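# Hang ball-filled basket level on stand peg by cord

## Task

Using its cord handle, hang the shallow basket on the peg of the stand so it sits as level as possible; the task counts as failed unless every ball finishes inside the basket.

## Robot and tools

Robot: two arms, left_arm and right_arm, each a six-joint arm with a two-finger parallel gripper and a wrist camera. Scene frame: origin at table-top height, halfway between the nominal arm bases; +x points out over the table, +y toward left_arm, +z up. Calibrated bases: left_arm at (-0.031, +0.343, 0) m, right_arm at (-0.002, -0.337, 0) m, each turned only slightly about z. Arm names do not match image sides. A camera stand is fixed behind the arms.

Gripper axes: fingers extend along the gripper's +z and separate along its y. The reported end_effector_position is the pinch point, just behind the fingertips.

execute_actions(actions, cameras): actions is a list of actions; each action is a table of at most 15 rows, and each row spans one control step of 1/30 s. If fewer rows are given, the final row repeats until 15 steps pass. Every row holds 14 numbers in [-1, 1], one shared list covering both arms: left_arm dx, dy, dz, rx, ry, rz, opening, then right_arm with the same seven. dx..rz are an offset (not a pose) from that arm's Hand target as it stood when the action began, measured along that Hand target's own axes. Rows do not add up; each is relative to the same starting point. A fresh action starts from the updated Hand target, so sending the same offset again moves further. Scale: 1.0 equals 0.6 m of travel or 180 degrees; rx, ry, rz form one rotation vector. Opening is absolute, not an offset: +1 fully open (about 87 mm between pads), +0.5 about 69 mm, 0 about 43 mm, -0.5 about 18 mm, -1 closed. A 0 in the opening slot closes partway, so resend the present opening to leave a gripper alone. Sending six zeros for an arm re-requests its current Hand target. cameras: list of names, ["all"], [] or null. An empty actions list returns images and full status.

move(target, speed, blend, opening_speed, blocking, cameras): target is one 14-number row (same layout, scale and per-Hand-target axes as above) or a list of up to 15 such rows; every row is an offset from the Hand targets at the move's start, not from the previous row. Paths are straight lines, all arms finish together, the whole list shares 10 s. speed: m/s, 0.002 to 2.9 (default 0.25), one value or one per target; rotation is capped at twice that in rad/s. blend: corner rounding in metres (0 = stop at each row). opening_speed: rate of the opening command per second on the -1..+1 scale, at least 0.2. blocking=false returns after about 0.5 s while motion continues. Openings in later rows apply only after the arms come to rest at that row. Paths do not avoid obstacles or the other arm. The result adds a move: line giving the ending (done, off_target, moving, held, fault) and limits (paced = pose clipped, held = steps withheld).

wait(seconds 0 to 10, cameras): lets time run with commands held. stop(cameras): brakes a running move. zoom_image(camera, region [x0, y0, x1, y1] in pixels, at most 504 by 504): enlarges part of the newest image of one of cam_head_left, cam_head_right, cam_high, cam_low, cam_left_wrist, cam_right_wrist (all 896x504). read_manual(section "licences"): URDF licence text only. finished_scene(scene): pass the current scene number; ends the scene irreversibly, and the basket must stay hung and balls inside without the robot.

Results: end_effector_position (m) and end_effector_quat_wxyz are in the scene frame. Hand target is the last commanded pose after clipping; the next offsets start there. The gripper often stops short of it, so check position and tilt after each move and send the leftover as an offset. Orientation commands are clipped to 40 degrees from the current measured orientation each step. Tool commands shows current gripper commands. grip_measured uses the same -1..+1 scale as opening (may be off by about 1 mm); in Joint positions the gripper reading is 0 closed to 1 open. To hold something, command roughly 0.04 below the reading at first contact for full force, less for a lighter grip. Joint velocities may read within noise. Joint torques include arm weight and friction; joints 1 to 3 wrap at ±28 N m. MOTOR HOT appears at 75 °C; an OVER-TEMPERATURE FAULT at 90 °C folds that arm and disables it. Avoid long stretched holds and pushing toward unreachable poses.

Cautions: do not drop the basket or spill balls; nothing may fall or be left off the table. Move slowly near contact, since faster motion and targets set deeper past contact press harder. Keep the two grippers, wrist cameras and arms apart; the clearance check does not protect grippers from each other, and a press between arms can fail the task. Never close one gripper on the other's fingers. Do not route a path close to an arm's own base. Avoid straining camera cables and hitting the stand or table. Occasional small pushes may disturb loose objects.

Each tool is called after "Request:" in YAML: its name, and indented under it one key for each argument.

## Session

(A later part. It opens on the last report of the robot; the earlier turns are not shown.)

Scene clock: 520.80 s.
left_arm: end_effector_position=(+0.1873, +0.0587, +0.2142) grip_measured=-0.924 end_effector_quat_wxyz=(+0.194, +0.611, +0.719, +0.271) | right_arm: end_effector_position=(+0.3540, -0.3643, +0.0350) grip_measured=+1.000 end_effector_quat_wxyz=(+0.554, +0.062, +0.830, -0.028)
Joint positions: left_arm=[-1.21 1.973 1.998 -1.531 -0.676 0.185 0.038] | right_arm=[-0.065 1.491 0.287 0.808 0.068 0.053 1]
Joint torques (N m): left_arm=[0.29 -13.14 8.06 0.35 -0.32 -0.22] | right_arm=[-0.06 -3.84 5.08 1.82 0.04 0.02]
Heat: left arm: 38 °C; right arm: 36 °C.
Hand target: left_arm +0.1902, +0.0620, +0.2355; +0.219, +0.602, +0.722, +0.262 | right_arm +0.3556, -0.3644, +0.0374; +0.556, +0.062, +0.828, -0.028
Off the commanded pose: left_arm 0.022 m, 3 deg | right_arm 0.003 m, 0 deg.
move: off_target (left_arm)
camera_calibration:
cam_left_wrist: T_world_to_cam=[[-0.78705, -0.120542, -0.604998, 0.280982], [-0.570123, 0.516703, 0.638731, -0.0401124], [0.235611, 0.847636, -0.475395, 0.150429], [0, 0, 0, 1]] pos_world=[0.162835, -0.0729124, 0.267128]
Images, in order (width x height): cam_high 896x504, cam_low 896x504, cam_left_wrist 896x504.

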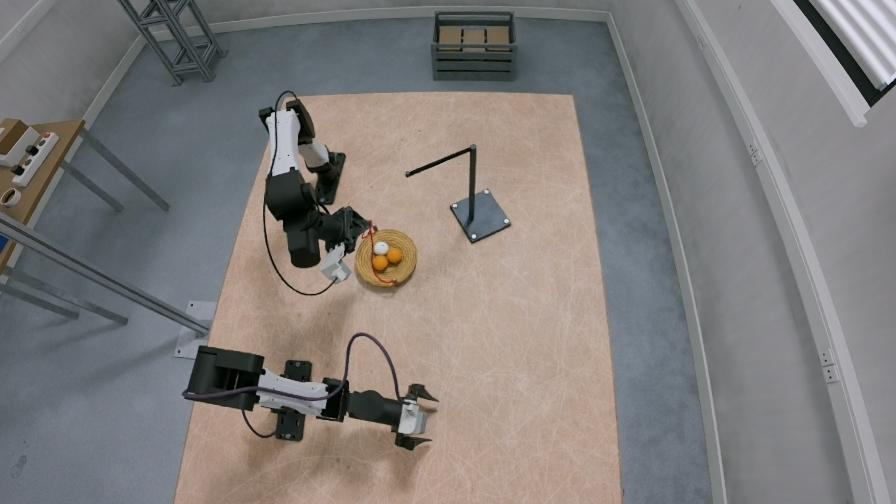

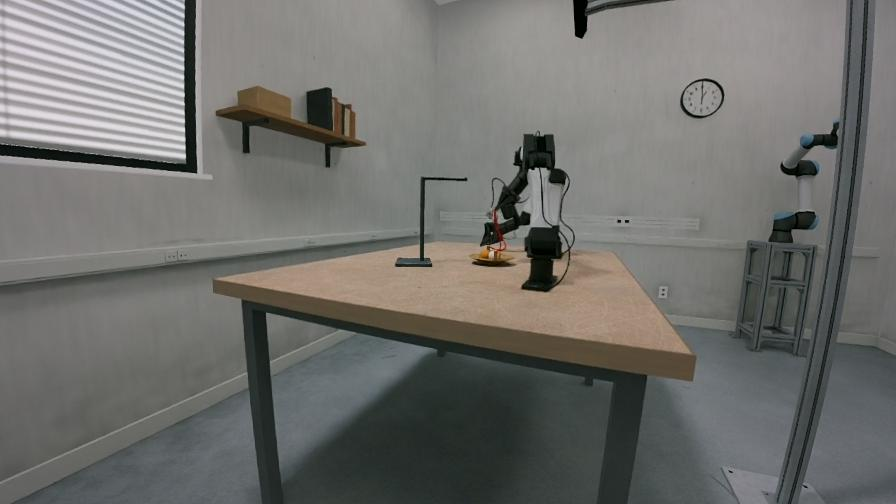

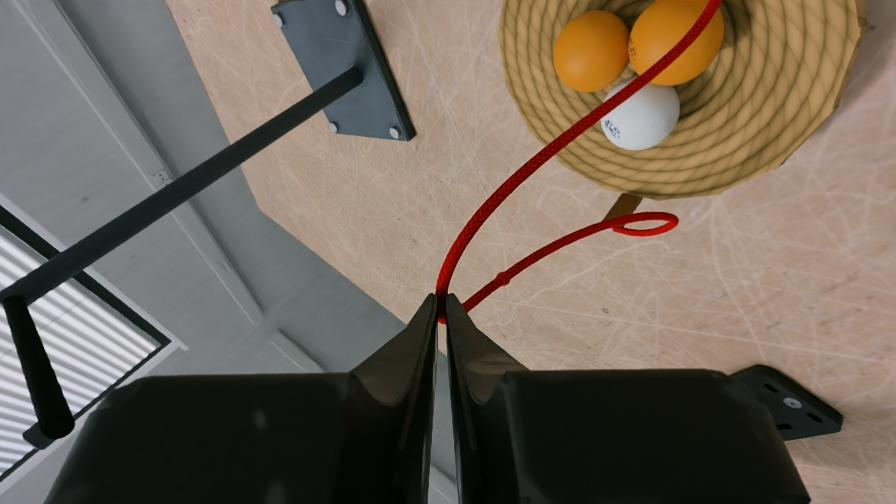

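Request:
move:
  target: [0.0031,0.059,-0.0538,0,0,0,-1,0,0,0,0,0,0,1]
  speed: 0.08
  cameras: ["cam_left_wrist","cam_high","cam_low"]

Request:
zoom_image:
  camera: "cam_low"
  region: [400, 140, 600, 290]

Request:
zoom_image:
  camera: "cam_high"
  region: [280, 120, 520, 320]

Scene clock: 561.87 s.
left_arm: end_effector_position=(+0.1940, +0.0597, +0.2639) grip_measured=-0.924 end_effector_quat_wxyz=(+0.240, +0.619, +0.704, +0.253) | right_arm: end_effector_position=(+0.3540, -0.3643, +0.0350) grip_measured=+1.000 end_effector_quat_wxyz=(+0.554, +0.062, +0.830, -0.028)
Joint positions: left_arm=[-1.203 1.928 2.137 -1.575 -0.688 0.276 0.038] | right_arm=[-0.065 1.491 0.287 0.808 0.068 0.053 1]
Joint torques (N m): left_arm=[0.35 -11.82 7.72 0.53 -0.34 -0.21] | right_arm=[-0.1 -3.79 5.15 1.81 0.05 0.02]
Heat: left arm: 41 °C; right arm: 37 °C.
Hand target: left_arm +0.1962, +0.0649, +0.2830; +0.219, +0.601, +0.722, +0.262 | right_arm +0.3556, -0.3644, +0.0374; +0.556, +0.062, +0.828, -0.028
Off the commanded pose: left_arm 0.020 m, 4 deg | right_arm 0.003 m, 0 deg.
joint sent to its limit (left arm) — joint 4 (wrist pitch), lower limit. The joint targets are off in orientation, not in position.
move: off_target (left_arm)
camera_calibration:
cam_left_wrist: T_world_to_cam=[[-0.765936, -0.116065, -0.632353, 0.319345], [-0.563634, 0.594387, 0.573603, -0.0573514], [0.309287, 0.795759, -0.520681, 0.172342], [0, 0, 0, 1]] pos_world=[0.15897, -0.0659886, 0.324571]
Images, in order (width x height): cam_high 896x504, cam_low 896x504, cam_left_wrist 896x504.

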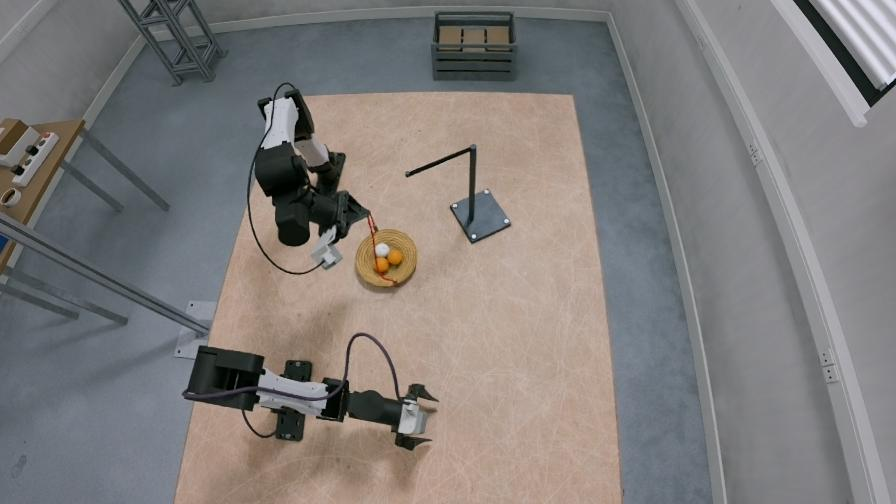

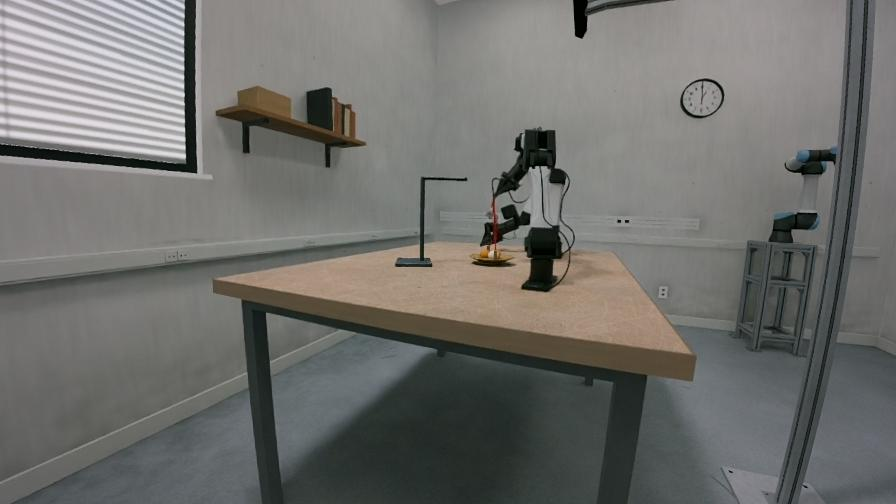

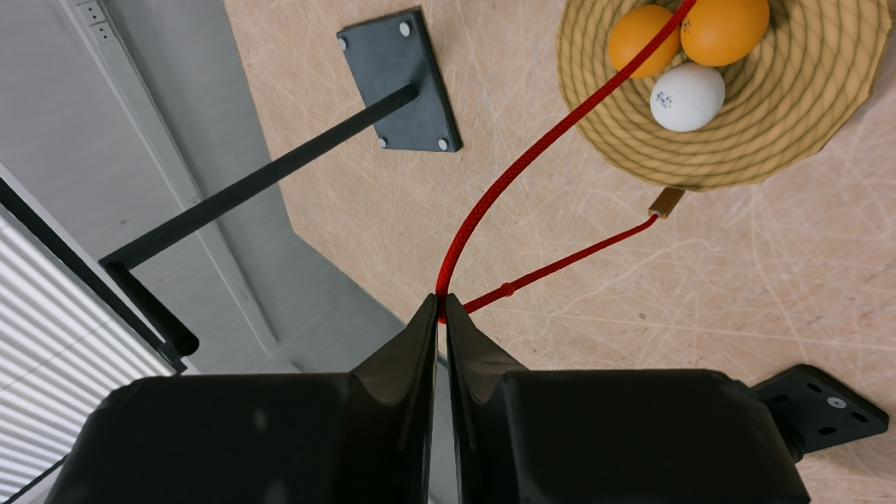

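Scaled by 2.520 from the camera's 896x504 image, which has a finer 1280x720 frame.

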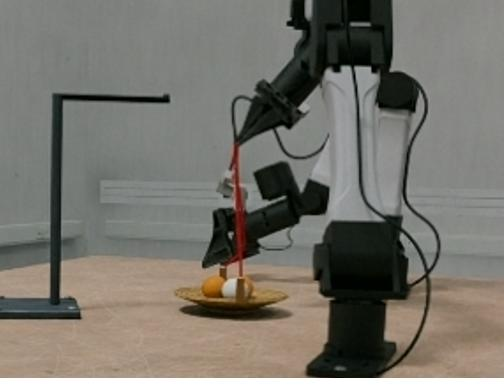

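Scaled by 2.100 from the camera's 896x504 image, which has a finer 1280x720 frame.

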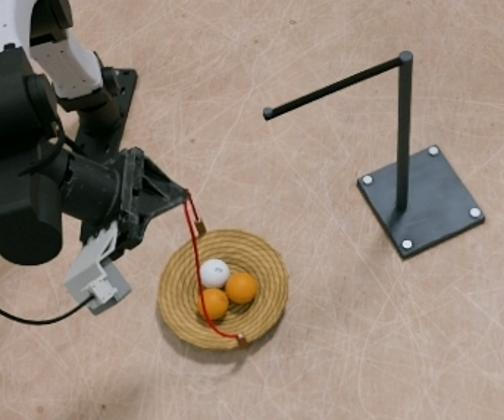

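Request:
move:
  target: [0.0121,0.0211,-0.0240,-0.0278,-0.0178,0.0213,-1,0,0,0,0,0,0,1]
  speed: 0.05
  cameras: ["cam_left_wrist","cam_high","cam_low"]

Request:
zoom_image:
  camera: "cam_low"
  region: [400, 140, 600, 290]

Request:
zoom_image:
  camera: "cam_high"
  region: [280, 120, 520, 320]

Scene clock: 629.40 s.
left_arm: end_effector_position=(+0.1966, +0.0645, +0.2813) grip_measured=-0.924 end_effector_quat_wxyz=(+0.255, +0.633, +0.677, +0.276) | right_arm: end_effector_position=(+0.3540, -0.3643, +0.0350) grip_measured=+1.000 end_effector_quat_wxyz=(+0.554, +0.062, +0.830, -0.028)
Joint positions: left_arm=[-1.217 1.9 2.137 -1.575 -0.742 0.341 0.038] | right_arm=[-0.065 1.491 0.287 0.808 0.068 0.053 1]
Joint torques (N m): left_arm=[-0.81 -12.66 6.3 0.59 -0.52 -0.23] | right_arm=[-0.03 -3.75 5.12 1.81 0.06 0.02]
Heat: left arm: 41 °C; right arm: 37 °C.
Hand target: left_arm +0.1954, +0.0722, +0.3023; +0.256, +0.622, +0.683, +0.284 | right_arm +0.3556, -0.3644, +0.0374; +0.556, +0.062, +0.828, -0.028
Off the commanded pose: left_arm 0.022 m, 2 deg | right_arm 0.003 m, 0 deg.
joint sent to its limit (left arm) — joint 4 (wrist pitch), lower limit. The joint targets are off in orientation, not in position.
move: off_target (left_arm)
camera_calibration:
cam_left_wrist: T_world_to_cam=[[-0.734062, -0.0565926, -0.67672, 0.335183], [-0.56511, 0.603503, 0.562525, -0.0658511], [0.376568, 0.79535, -0.474989, 0.150715], [0, 0, 0, 1]] pos_world=[0.152077, -0.0611613, 0.335456]
Images, in order (width x height): cam_high 896x504, cam_low 896x504, cam_left_wrist 896x504.

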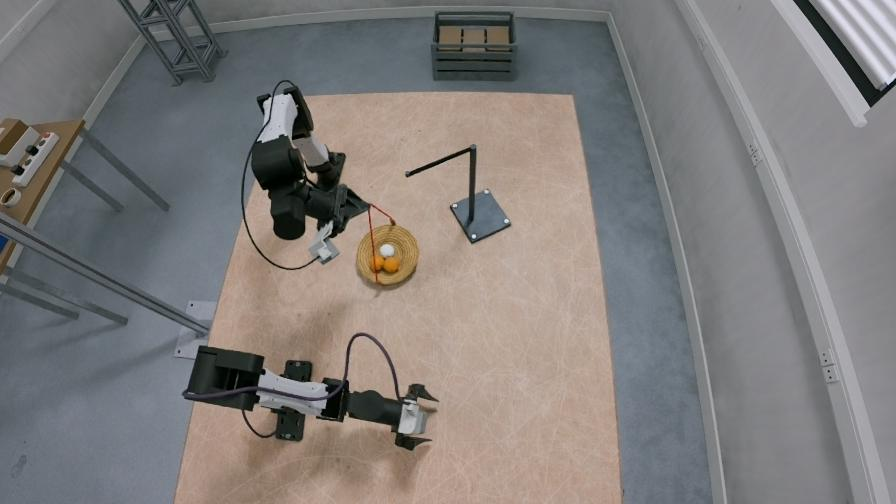

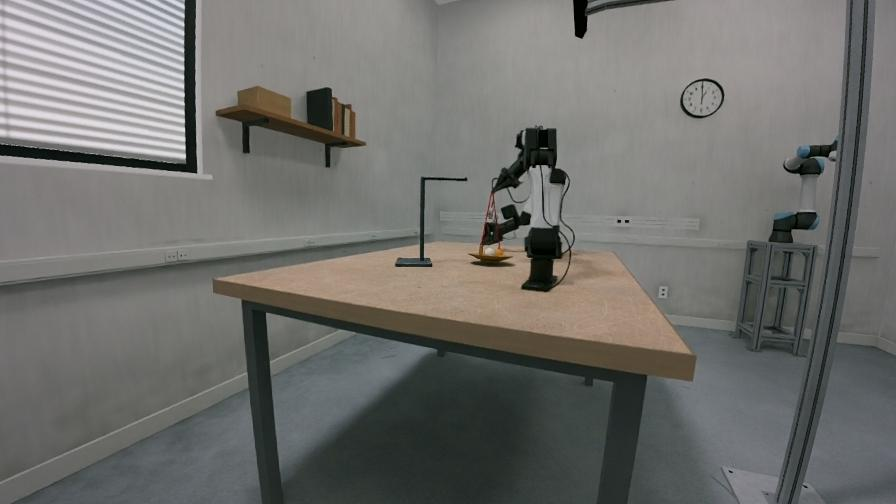

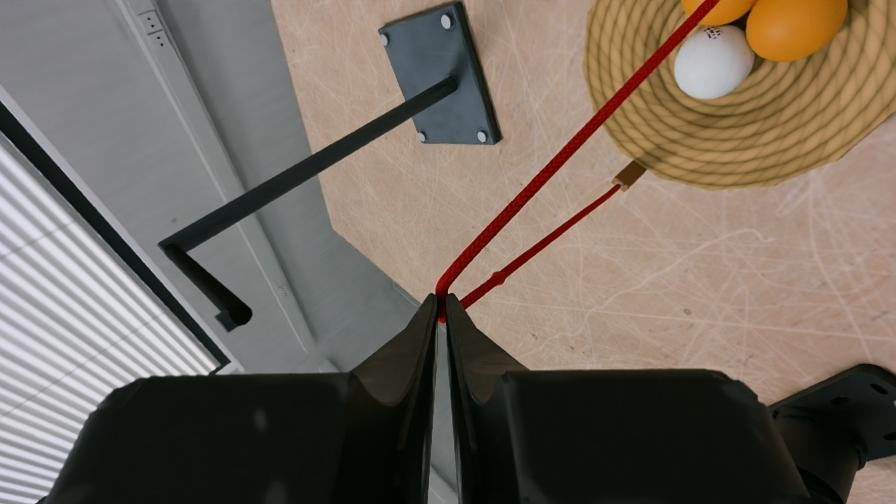

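Scaled by 2.520 from the camera's 896x504 image, which has a finer 1280x720 frame.

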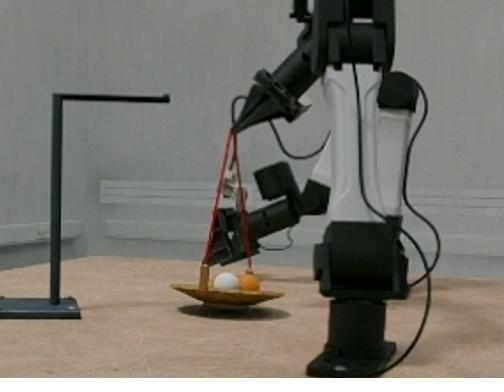

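Scaled by 2.100 from the camera's 896x504 image, which has a finer 1280x720 frame.

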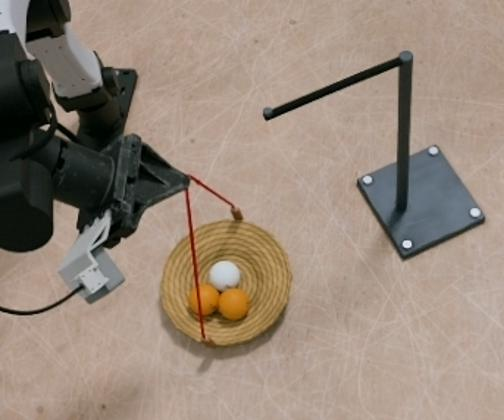

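Request:
wait:
  seconds: 1.5
  cameras: ["cam_high","cam_low"]

Request:
zoom_image:
  camera: "cam_low"
  region: [400, 140, 600, 290]

Request:
zoom_image:
  camera: "cam_high"
  region: [280, 120, 520, 320]

Scene clock: 640.83 s.
left_arm: end_effector_position=(+0.1967, +0.0646, +0.2813) grip_measured=-0.924 end_effector_quat_wxyz=(+0.255, +0.633, +0.677, +0.276) | right_arm: end_effector_position=(+0.3540, -0.3643, +0.0350) grip_measured=+1.000 end_effector_quat_wxyz=(+0.554, +0.062, +0.830, -0.028)
Joint positions: left_arm=[-1.217 1.9 2.137 -1.575 -0.742 0.341 0.038] | right_arm=[-0.065 1.491 0.287 0.808 0.068 0.053 1]
Joint torques (N m): left_arm=[-0.66 -12.81 6.41 0.61 -0.5 -0.15] | right_arm=[-0.12 -3.82 5.08 1.81 0.04 0.02]
Heat: left arm: 42 °C; right arm: 37 °C.
Hand target: left_arm +0.1954, +0.0722, +0.3023; +0.256, +0.622, +0.683, +0.284 | right_arm +0.3556, -0.3644, +0.0374; +0.556, +0.062, +0.828, -0.028
Tool commands: left_gripper/opening=-1.0 right_gripper/opening=+1.0
Off the commanded pose: left_arm 0.022 m, 2 deg | right_arm 0.003 m, 0 deg.
wait: 1.50 s; at rest from the start
Images, in order (width x height): cam_high 896x504, cam_low 896x504.

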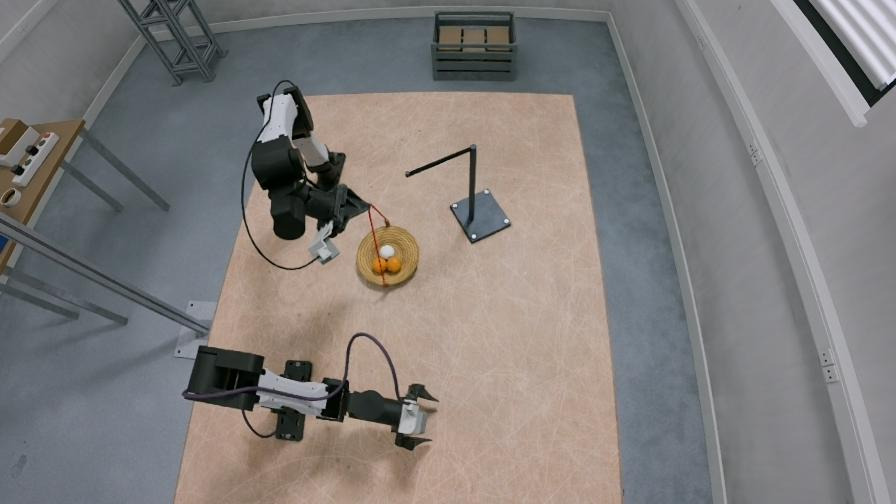

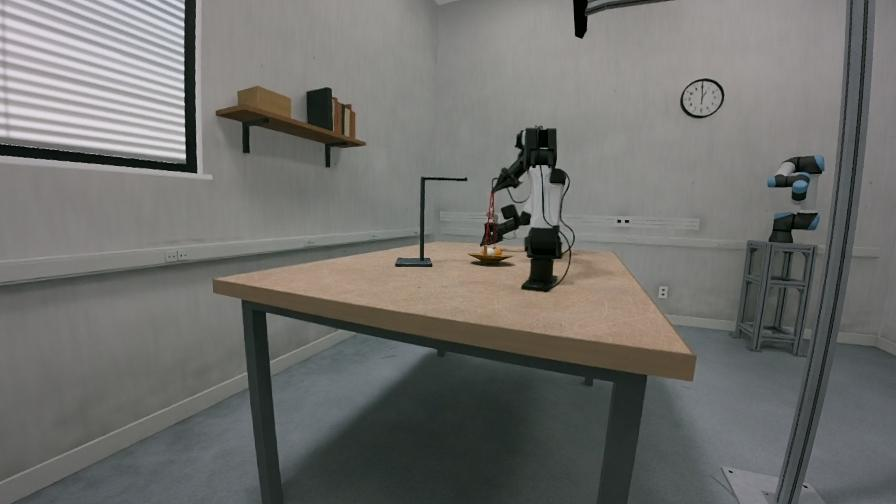

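Scaled by 2.520 from the camera's 896x504 image, which has a finer 1280x720 frame.

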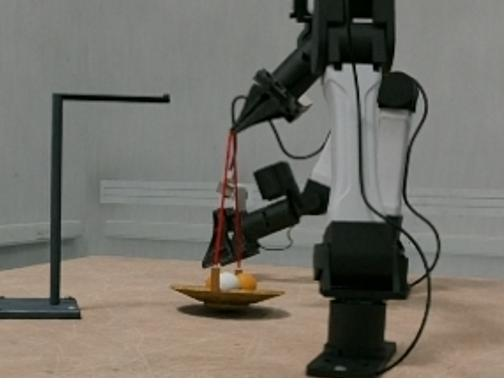

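Scaled by 2.100 from the camera's 896x504 image, which has a finer 1280x720 frame.

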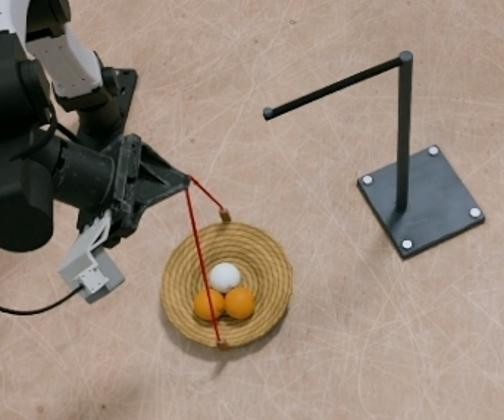

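Request:
move:
  target: [0.0469,0.1273,-0.0037,0,-0.0118,0.0118,-1,0,0,0,0,0,0,1]
  speed: 0.07
  cameras: ["cam_left_wrist","cam_high","cam_low"]

Request:
zoom_image:
  camera: "cam_left_wrist"
  region: [200, 150, 704, 434]

Request:
zoom_image:
  camera: "cam_high"
  region: [340, 120, 500, 240]

Request:
zoom_image:
  camera: "cam_low"
  region: [400, 140, 560, 260]

Scene clock: 675.40 s.
left_arm: end_effector_position=(+0.2465, +0.0973, +0.3365) grip_measured=-0.924 end_effector_quat_wxyz=(+0.271, +0.653, +0.649, +0.282) | right_arm: end_effector_position=(+0.3540, -0.3643, +0.0350) grip_measured=+1.000 end_effector_quat_wxyz=(+0.554, +0.062, +0.830, -0.028)
Joint positions: left_arm=[-1.054 1.88 2.325 -1.581 -0.699 0.647 0.038] | right_arm=[-0.065 1.491 0.287 0.808 0.068 0.053 1]
Joint torques (N m): left_arm=[0.21 -11.38 7.69 0.92 -0.25 -0.18] | right_arm=[-0.06 -3.77 5.08 1.82 0.05 0.01]
Heat: left arm: 43 °C; right arm: 37 °C.
Hand target: left_arm +0.2449, +0.1050, +0.3578; +0.263, +0.640, +0.667, +0.277 | right_arm +0.3556, -0.3644, +0.0374; +0.556, +0.062, +0.828, -0.028
Off the commanded pose: left_arm 0.023 m, 3 deg | right_arm 0.003 m, 0 deg.
joint sent to its limit (left arm) — joint 4 (wrist pitch), lower limit. The joint targets are off in orientation, not in position.
move: off_target (left_arm)
camera_calibration:
cam_left_wrist: T_world_to_cam=[[-0.713509, 0.0023, -0.700643, 0.408285], [-0.540848, 0.633899, 0.552861, -0.0941728], [0.445408, 0.773412, -0.451049, 0.10924], [0, 0, 0, 1]] pos_world=[0.191725, -0.0257308, 0.387399]
Images, in order (width x height): cam_high 896x504, cam_low 896x504, cam_left_wrist 896x504.

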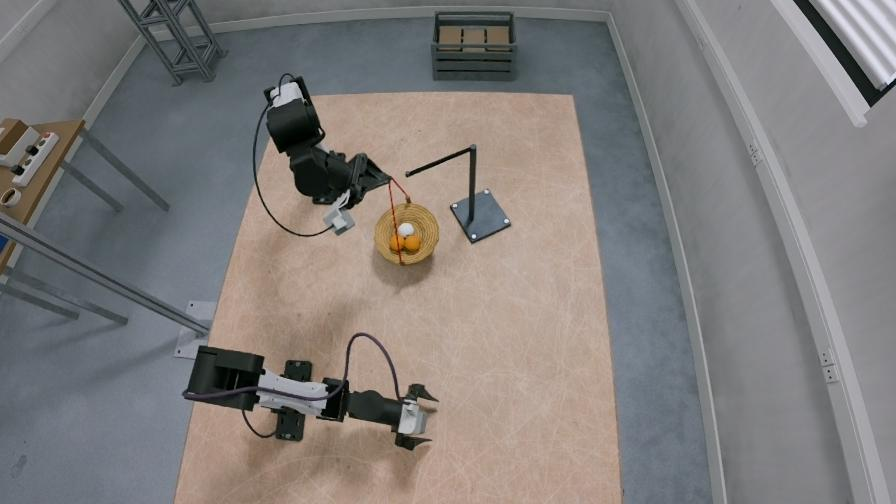

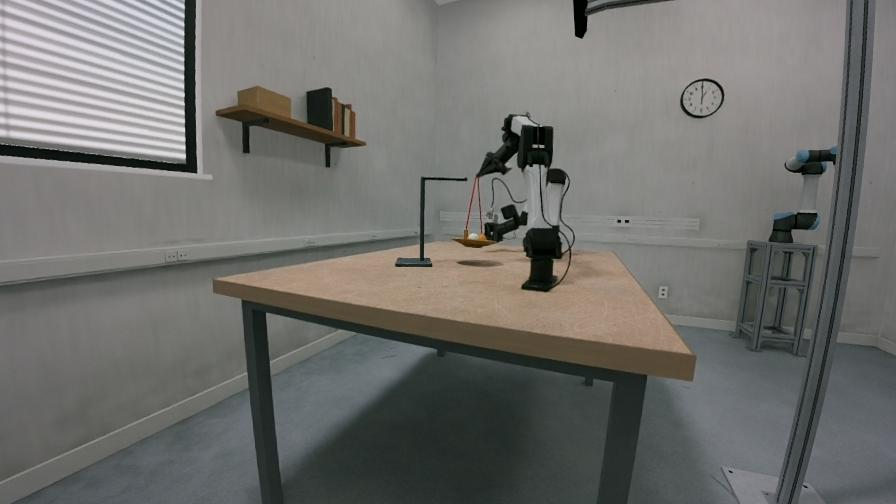

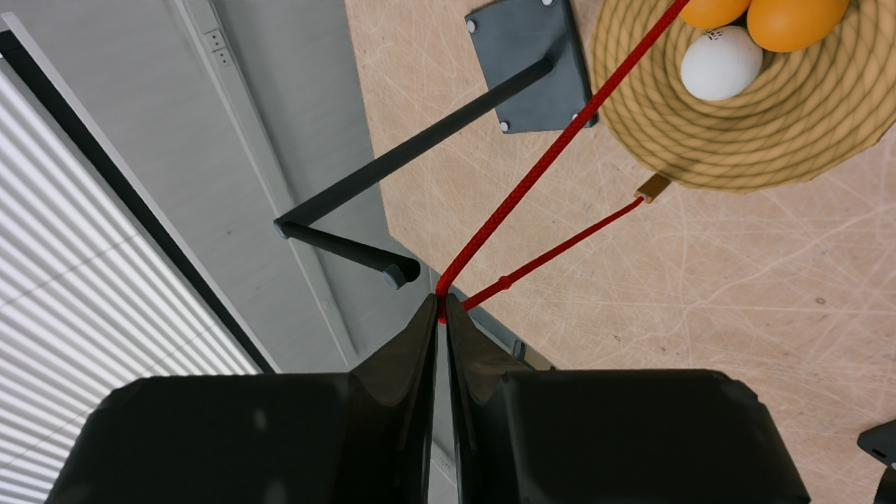

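Scaled by 1.000.

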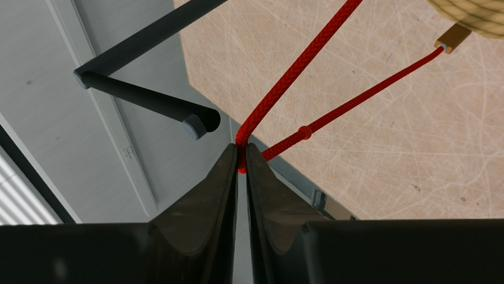

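Scaled by 3.150 from the camera's 896x504 image, which has a finer 1280x720 frame.

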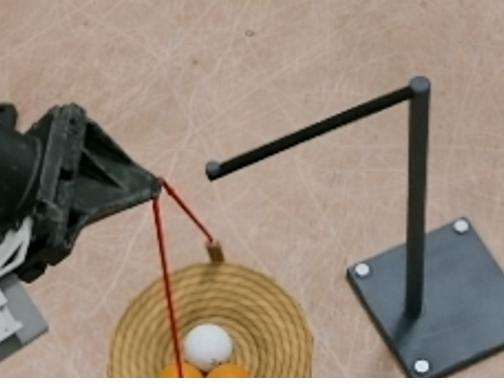

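Scaled by 3.150 from the camera's 896x504 image, which has a finer 1280x720 frame.

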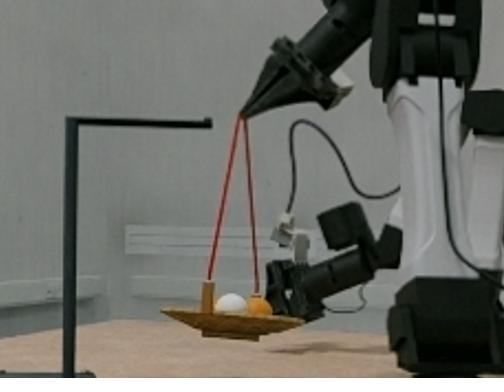

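Request:
zoom_image:
  camera: "cam_left_wrist"
  region: [260, 200, 460, 320]

Scaled by 2.520 from the camera's 896x504 image, which has a finer 1280x720 frame.

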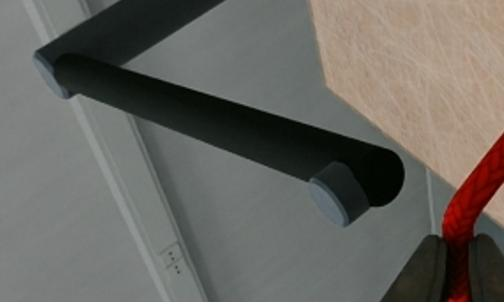

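Request:
move:
  target:
    - [0.0117,0.0303,0.0008,0,0,0,-1,0,0,0,0,0,0,1]
    - [0.0545,0.0920,0.0625,0,0,0,-1,0,0,0,0,0,0,1]
  speed: 0.05
  blend: [0.01,0]
  cameras: ["cam_left_wrist","cam_high","cam_low"]

Request:
zoom_image:
  camera: "cam_left_wrist"
  region: [340, 200, 540, 320]

Request:
zoom_image:
  camera: "cam_high"
  region: [340, 120, 500, 240]

Request:
zoom_image:
  camera: "cam_low"
  region: [400, 140, 560, 260]

Scene clock: 782.13 s.
left_arm: end_effector_position=(+0.3062, +0.1409, +0.3629) grip_measured=-0.924 end_effector_quat_wxyz=(+0.273, +0.644, +0.658, +0.280) | right_arm: end_effector_position=(+0.3540, -0.3643, +0.0350) grip_measured=+1.000 end_effector_quat_wxyz=(+0.554, +0.062, +0.830, -0.028)
Joint positions: left_arm=[-0.827 1.942 2.537 -1.587 -0.592 0.867 0.038] | right_arm=[-0.065 1.491 0.287 0.808 0.068 0.053 1]
Joint torques (N m): left_arm=[0.16 -7.73 7.35 1.21 -0.12 -0.19] | right_arm=[-0.03 -3.77 5.11 1.81 0.04 0.01]
Heat: left arm: 46 °C; right arm: 37 °C.
Hand target: left_arm +0.3091, +0.1404, +0.3704; +0.264, +0.640, +0.667, +0.277 | right_arm +0.3556, -0.3644, +0.0374; +0.556, +0.062, +0.828, -0.028
Off the commanded pose: left_arm 0.008 m, 2 deg | right_arm 0.003 m, 0 deg.
joint read past its limit (left arm) — joint 4 (wrist pitch), lower limit.
joint sent to its limit (left arm) — joint 4 (wrist pitch), lower limit. The joint targets are off in orientation, not in position.
move: done
camera_calibration:
cam_left_wrist: T_world_to_cam=[[-0.713375, -0.0238695, -0.700375, 0.472817], [-0.555139, 0.629195, 0.543999, -0.095911], [0.427687, 0.776881, -0.462103, 0.069804], [0, 0, 0, 1]] pos_world=[0.254198, 0.0174032, 0.415582]
Images, in order (width x height): cam_high 896x504, cam_low 896x504, cam_left_wrist 896x504.

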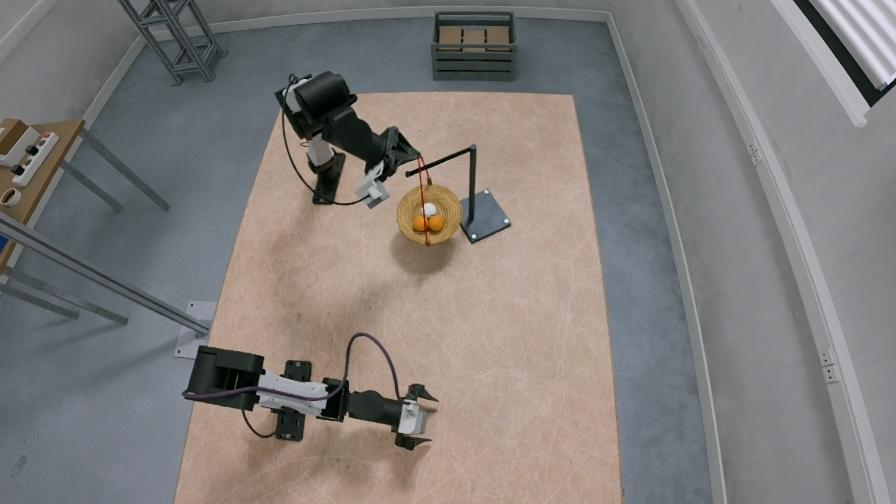

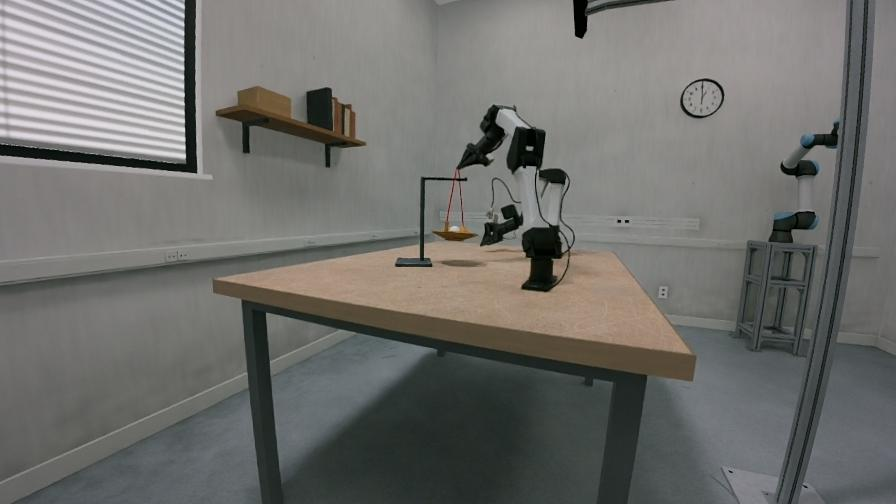

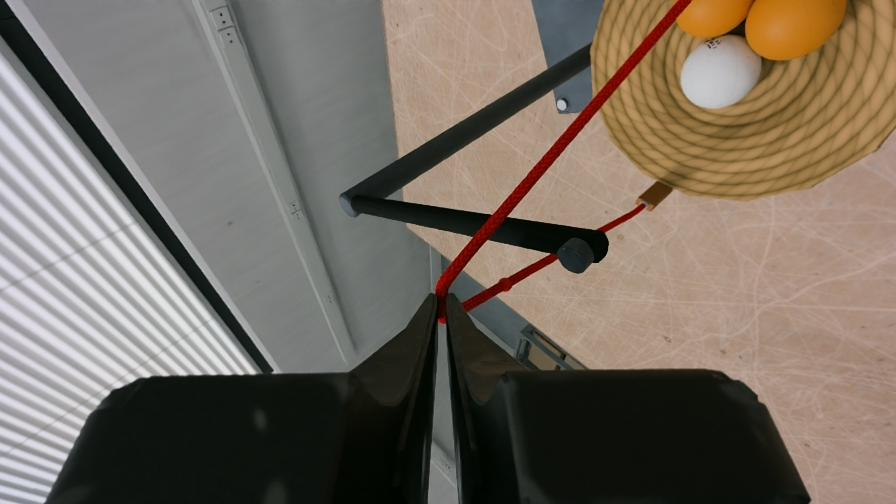

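Scaled by 2.520 from the camera's 896x504 image, which has a finer 1280x720 frame.

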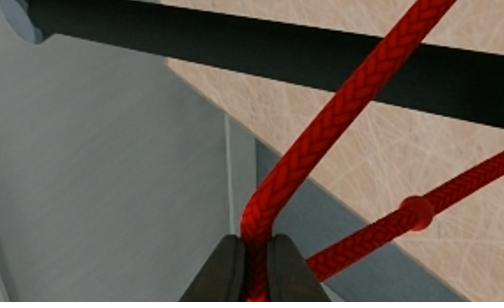

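Scaled by 3.150 from the camera's 896x504 image, which has a finer 1280x720 frame.

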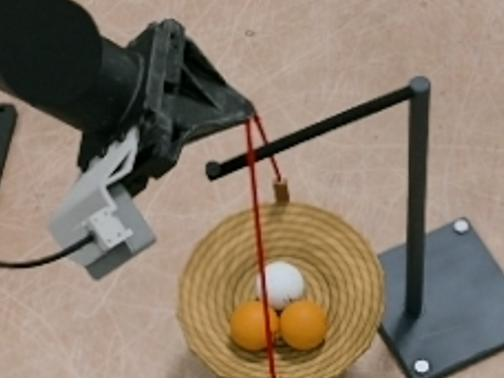

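Scaled by 3.150 from the camera's 896x504 image, which has a finer 1280x720 frame.

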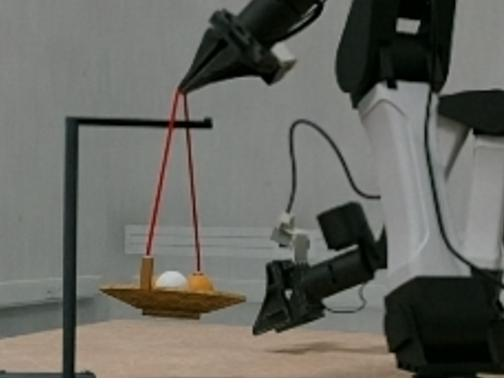

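Request:
wait:
  seconds: 0.1
  cameras: ["cam_head_left","cam_head_right","cam_high","cam_low","cam_left_wrist"]

Scene clock: 808.37 s.
left_arm: end_effector_position=(+0.3061, +0.1407, +0.3628) grip_measured=-0.924 end_effector_quat_wxyz=(+0.273, +0.644, +0.658, +0.279) | right_arm: end_effector_position=(+0.3540, -0.3643, +0.0350) grip_measured=+1.000 end_effector_quat_wxyz=(+0.554, +0.062, +0.830, -0.028)
Joint positions: left_arm=[-0.827 1.942 2.537 -1.587 -0.591 0.867 0.038] | right_arm=[-0.065 1.491 0.287 0.808 0.068 0.053 1]
Joint torques (N m): left_arm=[0.17 -7.72 7.32 1.22 -0.19 -0.19] | right_arm=[-0.06 -3.81 5.08 1.82 0.04 0.02]
Heat: left arm: 43 °C; right arm: 37 °C.
Hand target: left_arm +0.3091, +0.1404, +0.3704; +0.264, +0.640, +0.667, +0.277 | right_arm +0.3556, -0.3644, +0.0374; +0.556, +0.062, +0.828, -0.028
Tool commands: left_gripper/opening=-1.0 right_gripper/opening=+1.0
Off the commanded pose: left_arm 0.008 m, 2 deg | right_arm 0.003 m, 0 deg.
joint read past its limit (left arm) — joint 4 (wrist pitch), lower limit.
wait: 0.10 s; at rest from the start
camera_calibration:
cam_left_wrist: T_world_to_cam=[[-0.713884, -0.0234847, -0.69987, 0.472659], [-0.554178, 0.629922, 0.544137, -0.0962789], [0.428084, 0.776304, -0.462706, 0.0700056], [0, 0, 0, 1]] pos_world=[0.2541, 0.0174028, 0.415581]
Images, in order (width x height): cam_head_left 896x504, cam_head_right 896x504, cam_high 896x504, cam_low 896x504, cam_left_wrist 896x504.

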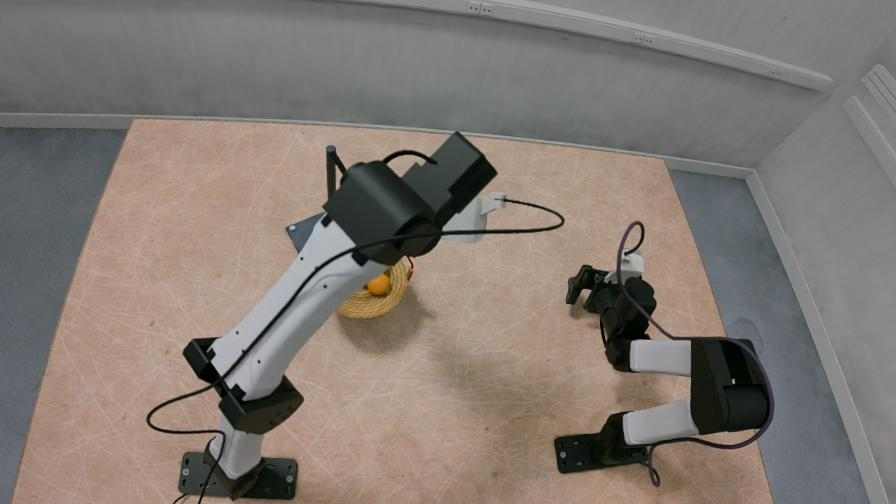

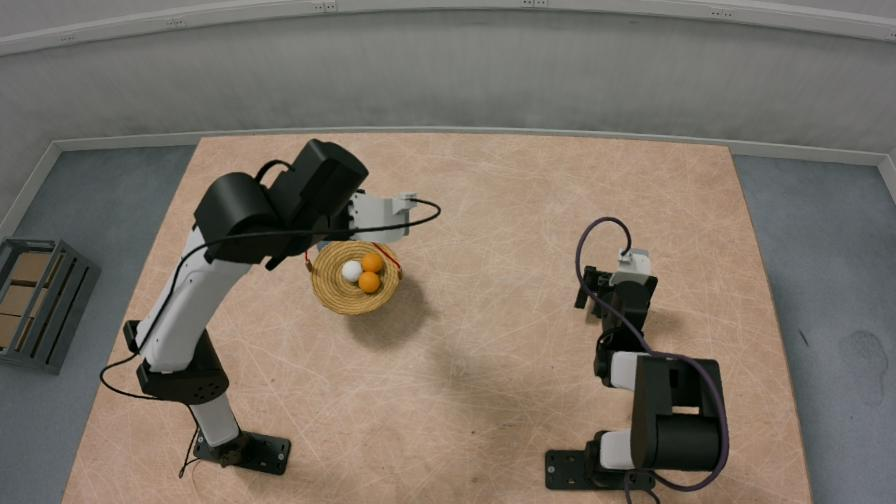

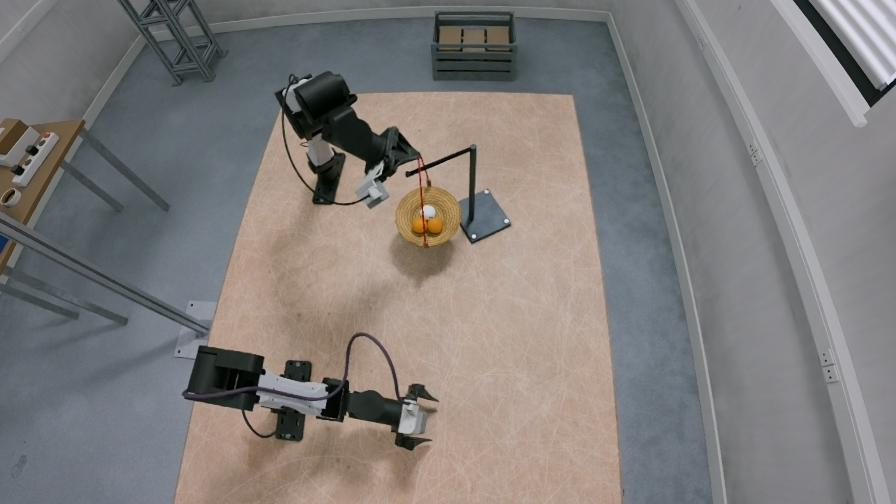

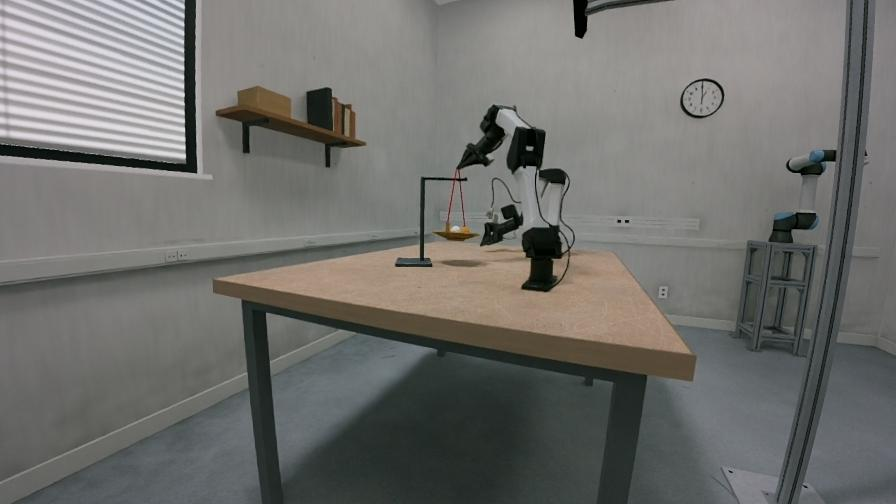

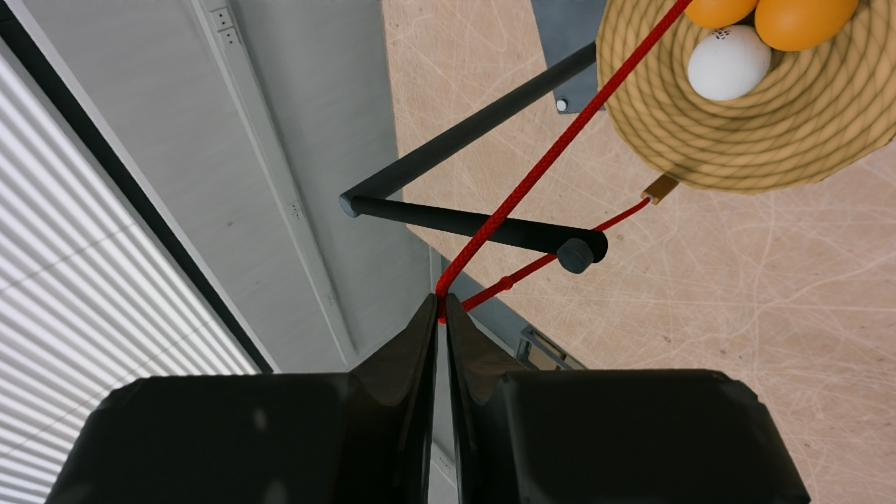

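Request:
zoom_image:
  camera: "cam_left_wrist"
  region: [520, 200, 640, 290]

Request:
zoom_image:
  camera: "cam_high"
  region: [395, 130, 485, 190]

Request:
zoom_image:
  camera: "cam_low"
  region: [415, 150, 495, 200]

Scaled by 4.200 from the camera's 896x504 image, which has a finer 1280x720 frame.

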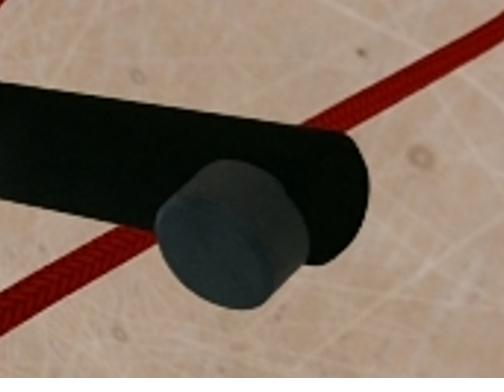

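Scaled by 5.600 from the camera's 896x504 image, which has a finer 1280x720 frame.

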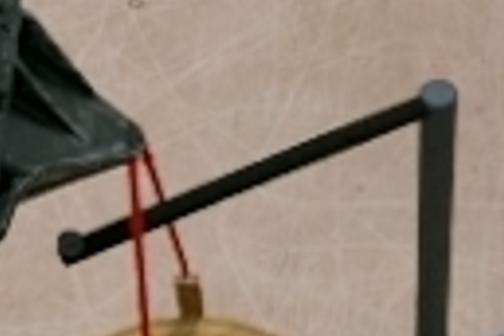

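Scaled by 6.300 from the camera's 896x504 image, which has a finer 1280x720 frame.

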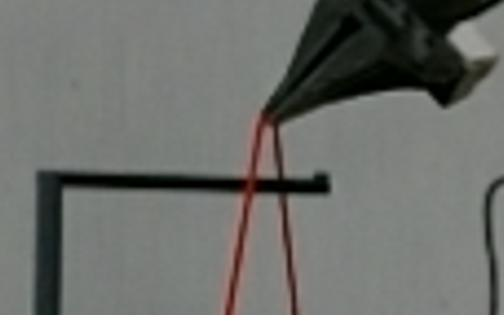

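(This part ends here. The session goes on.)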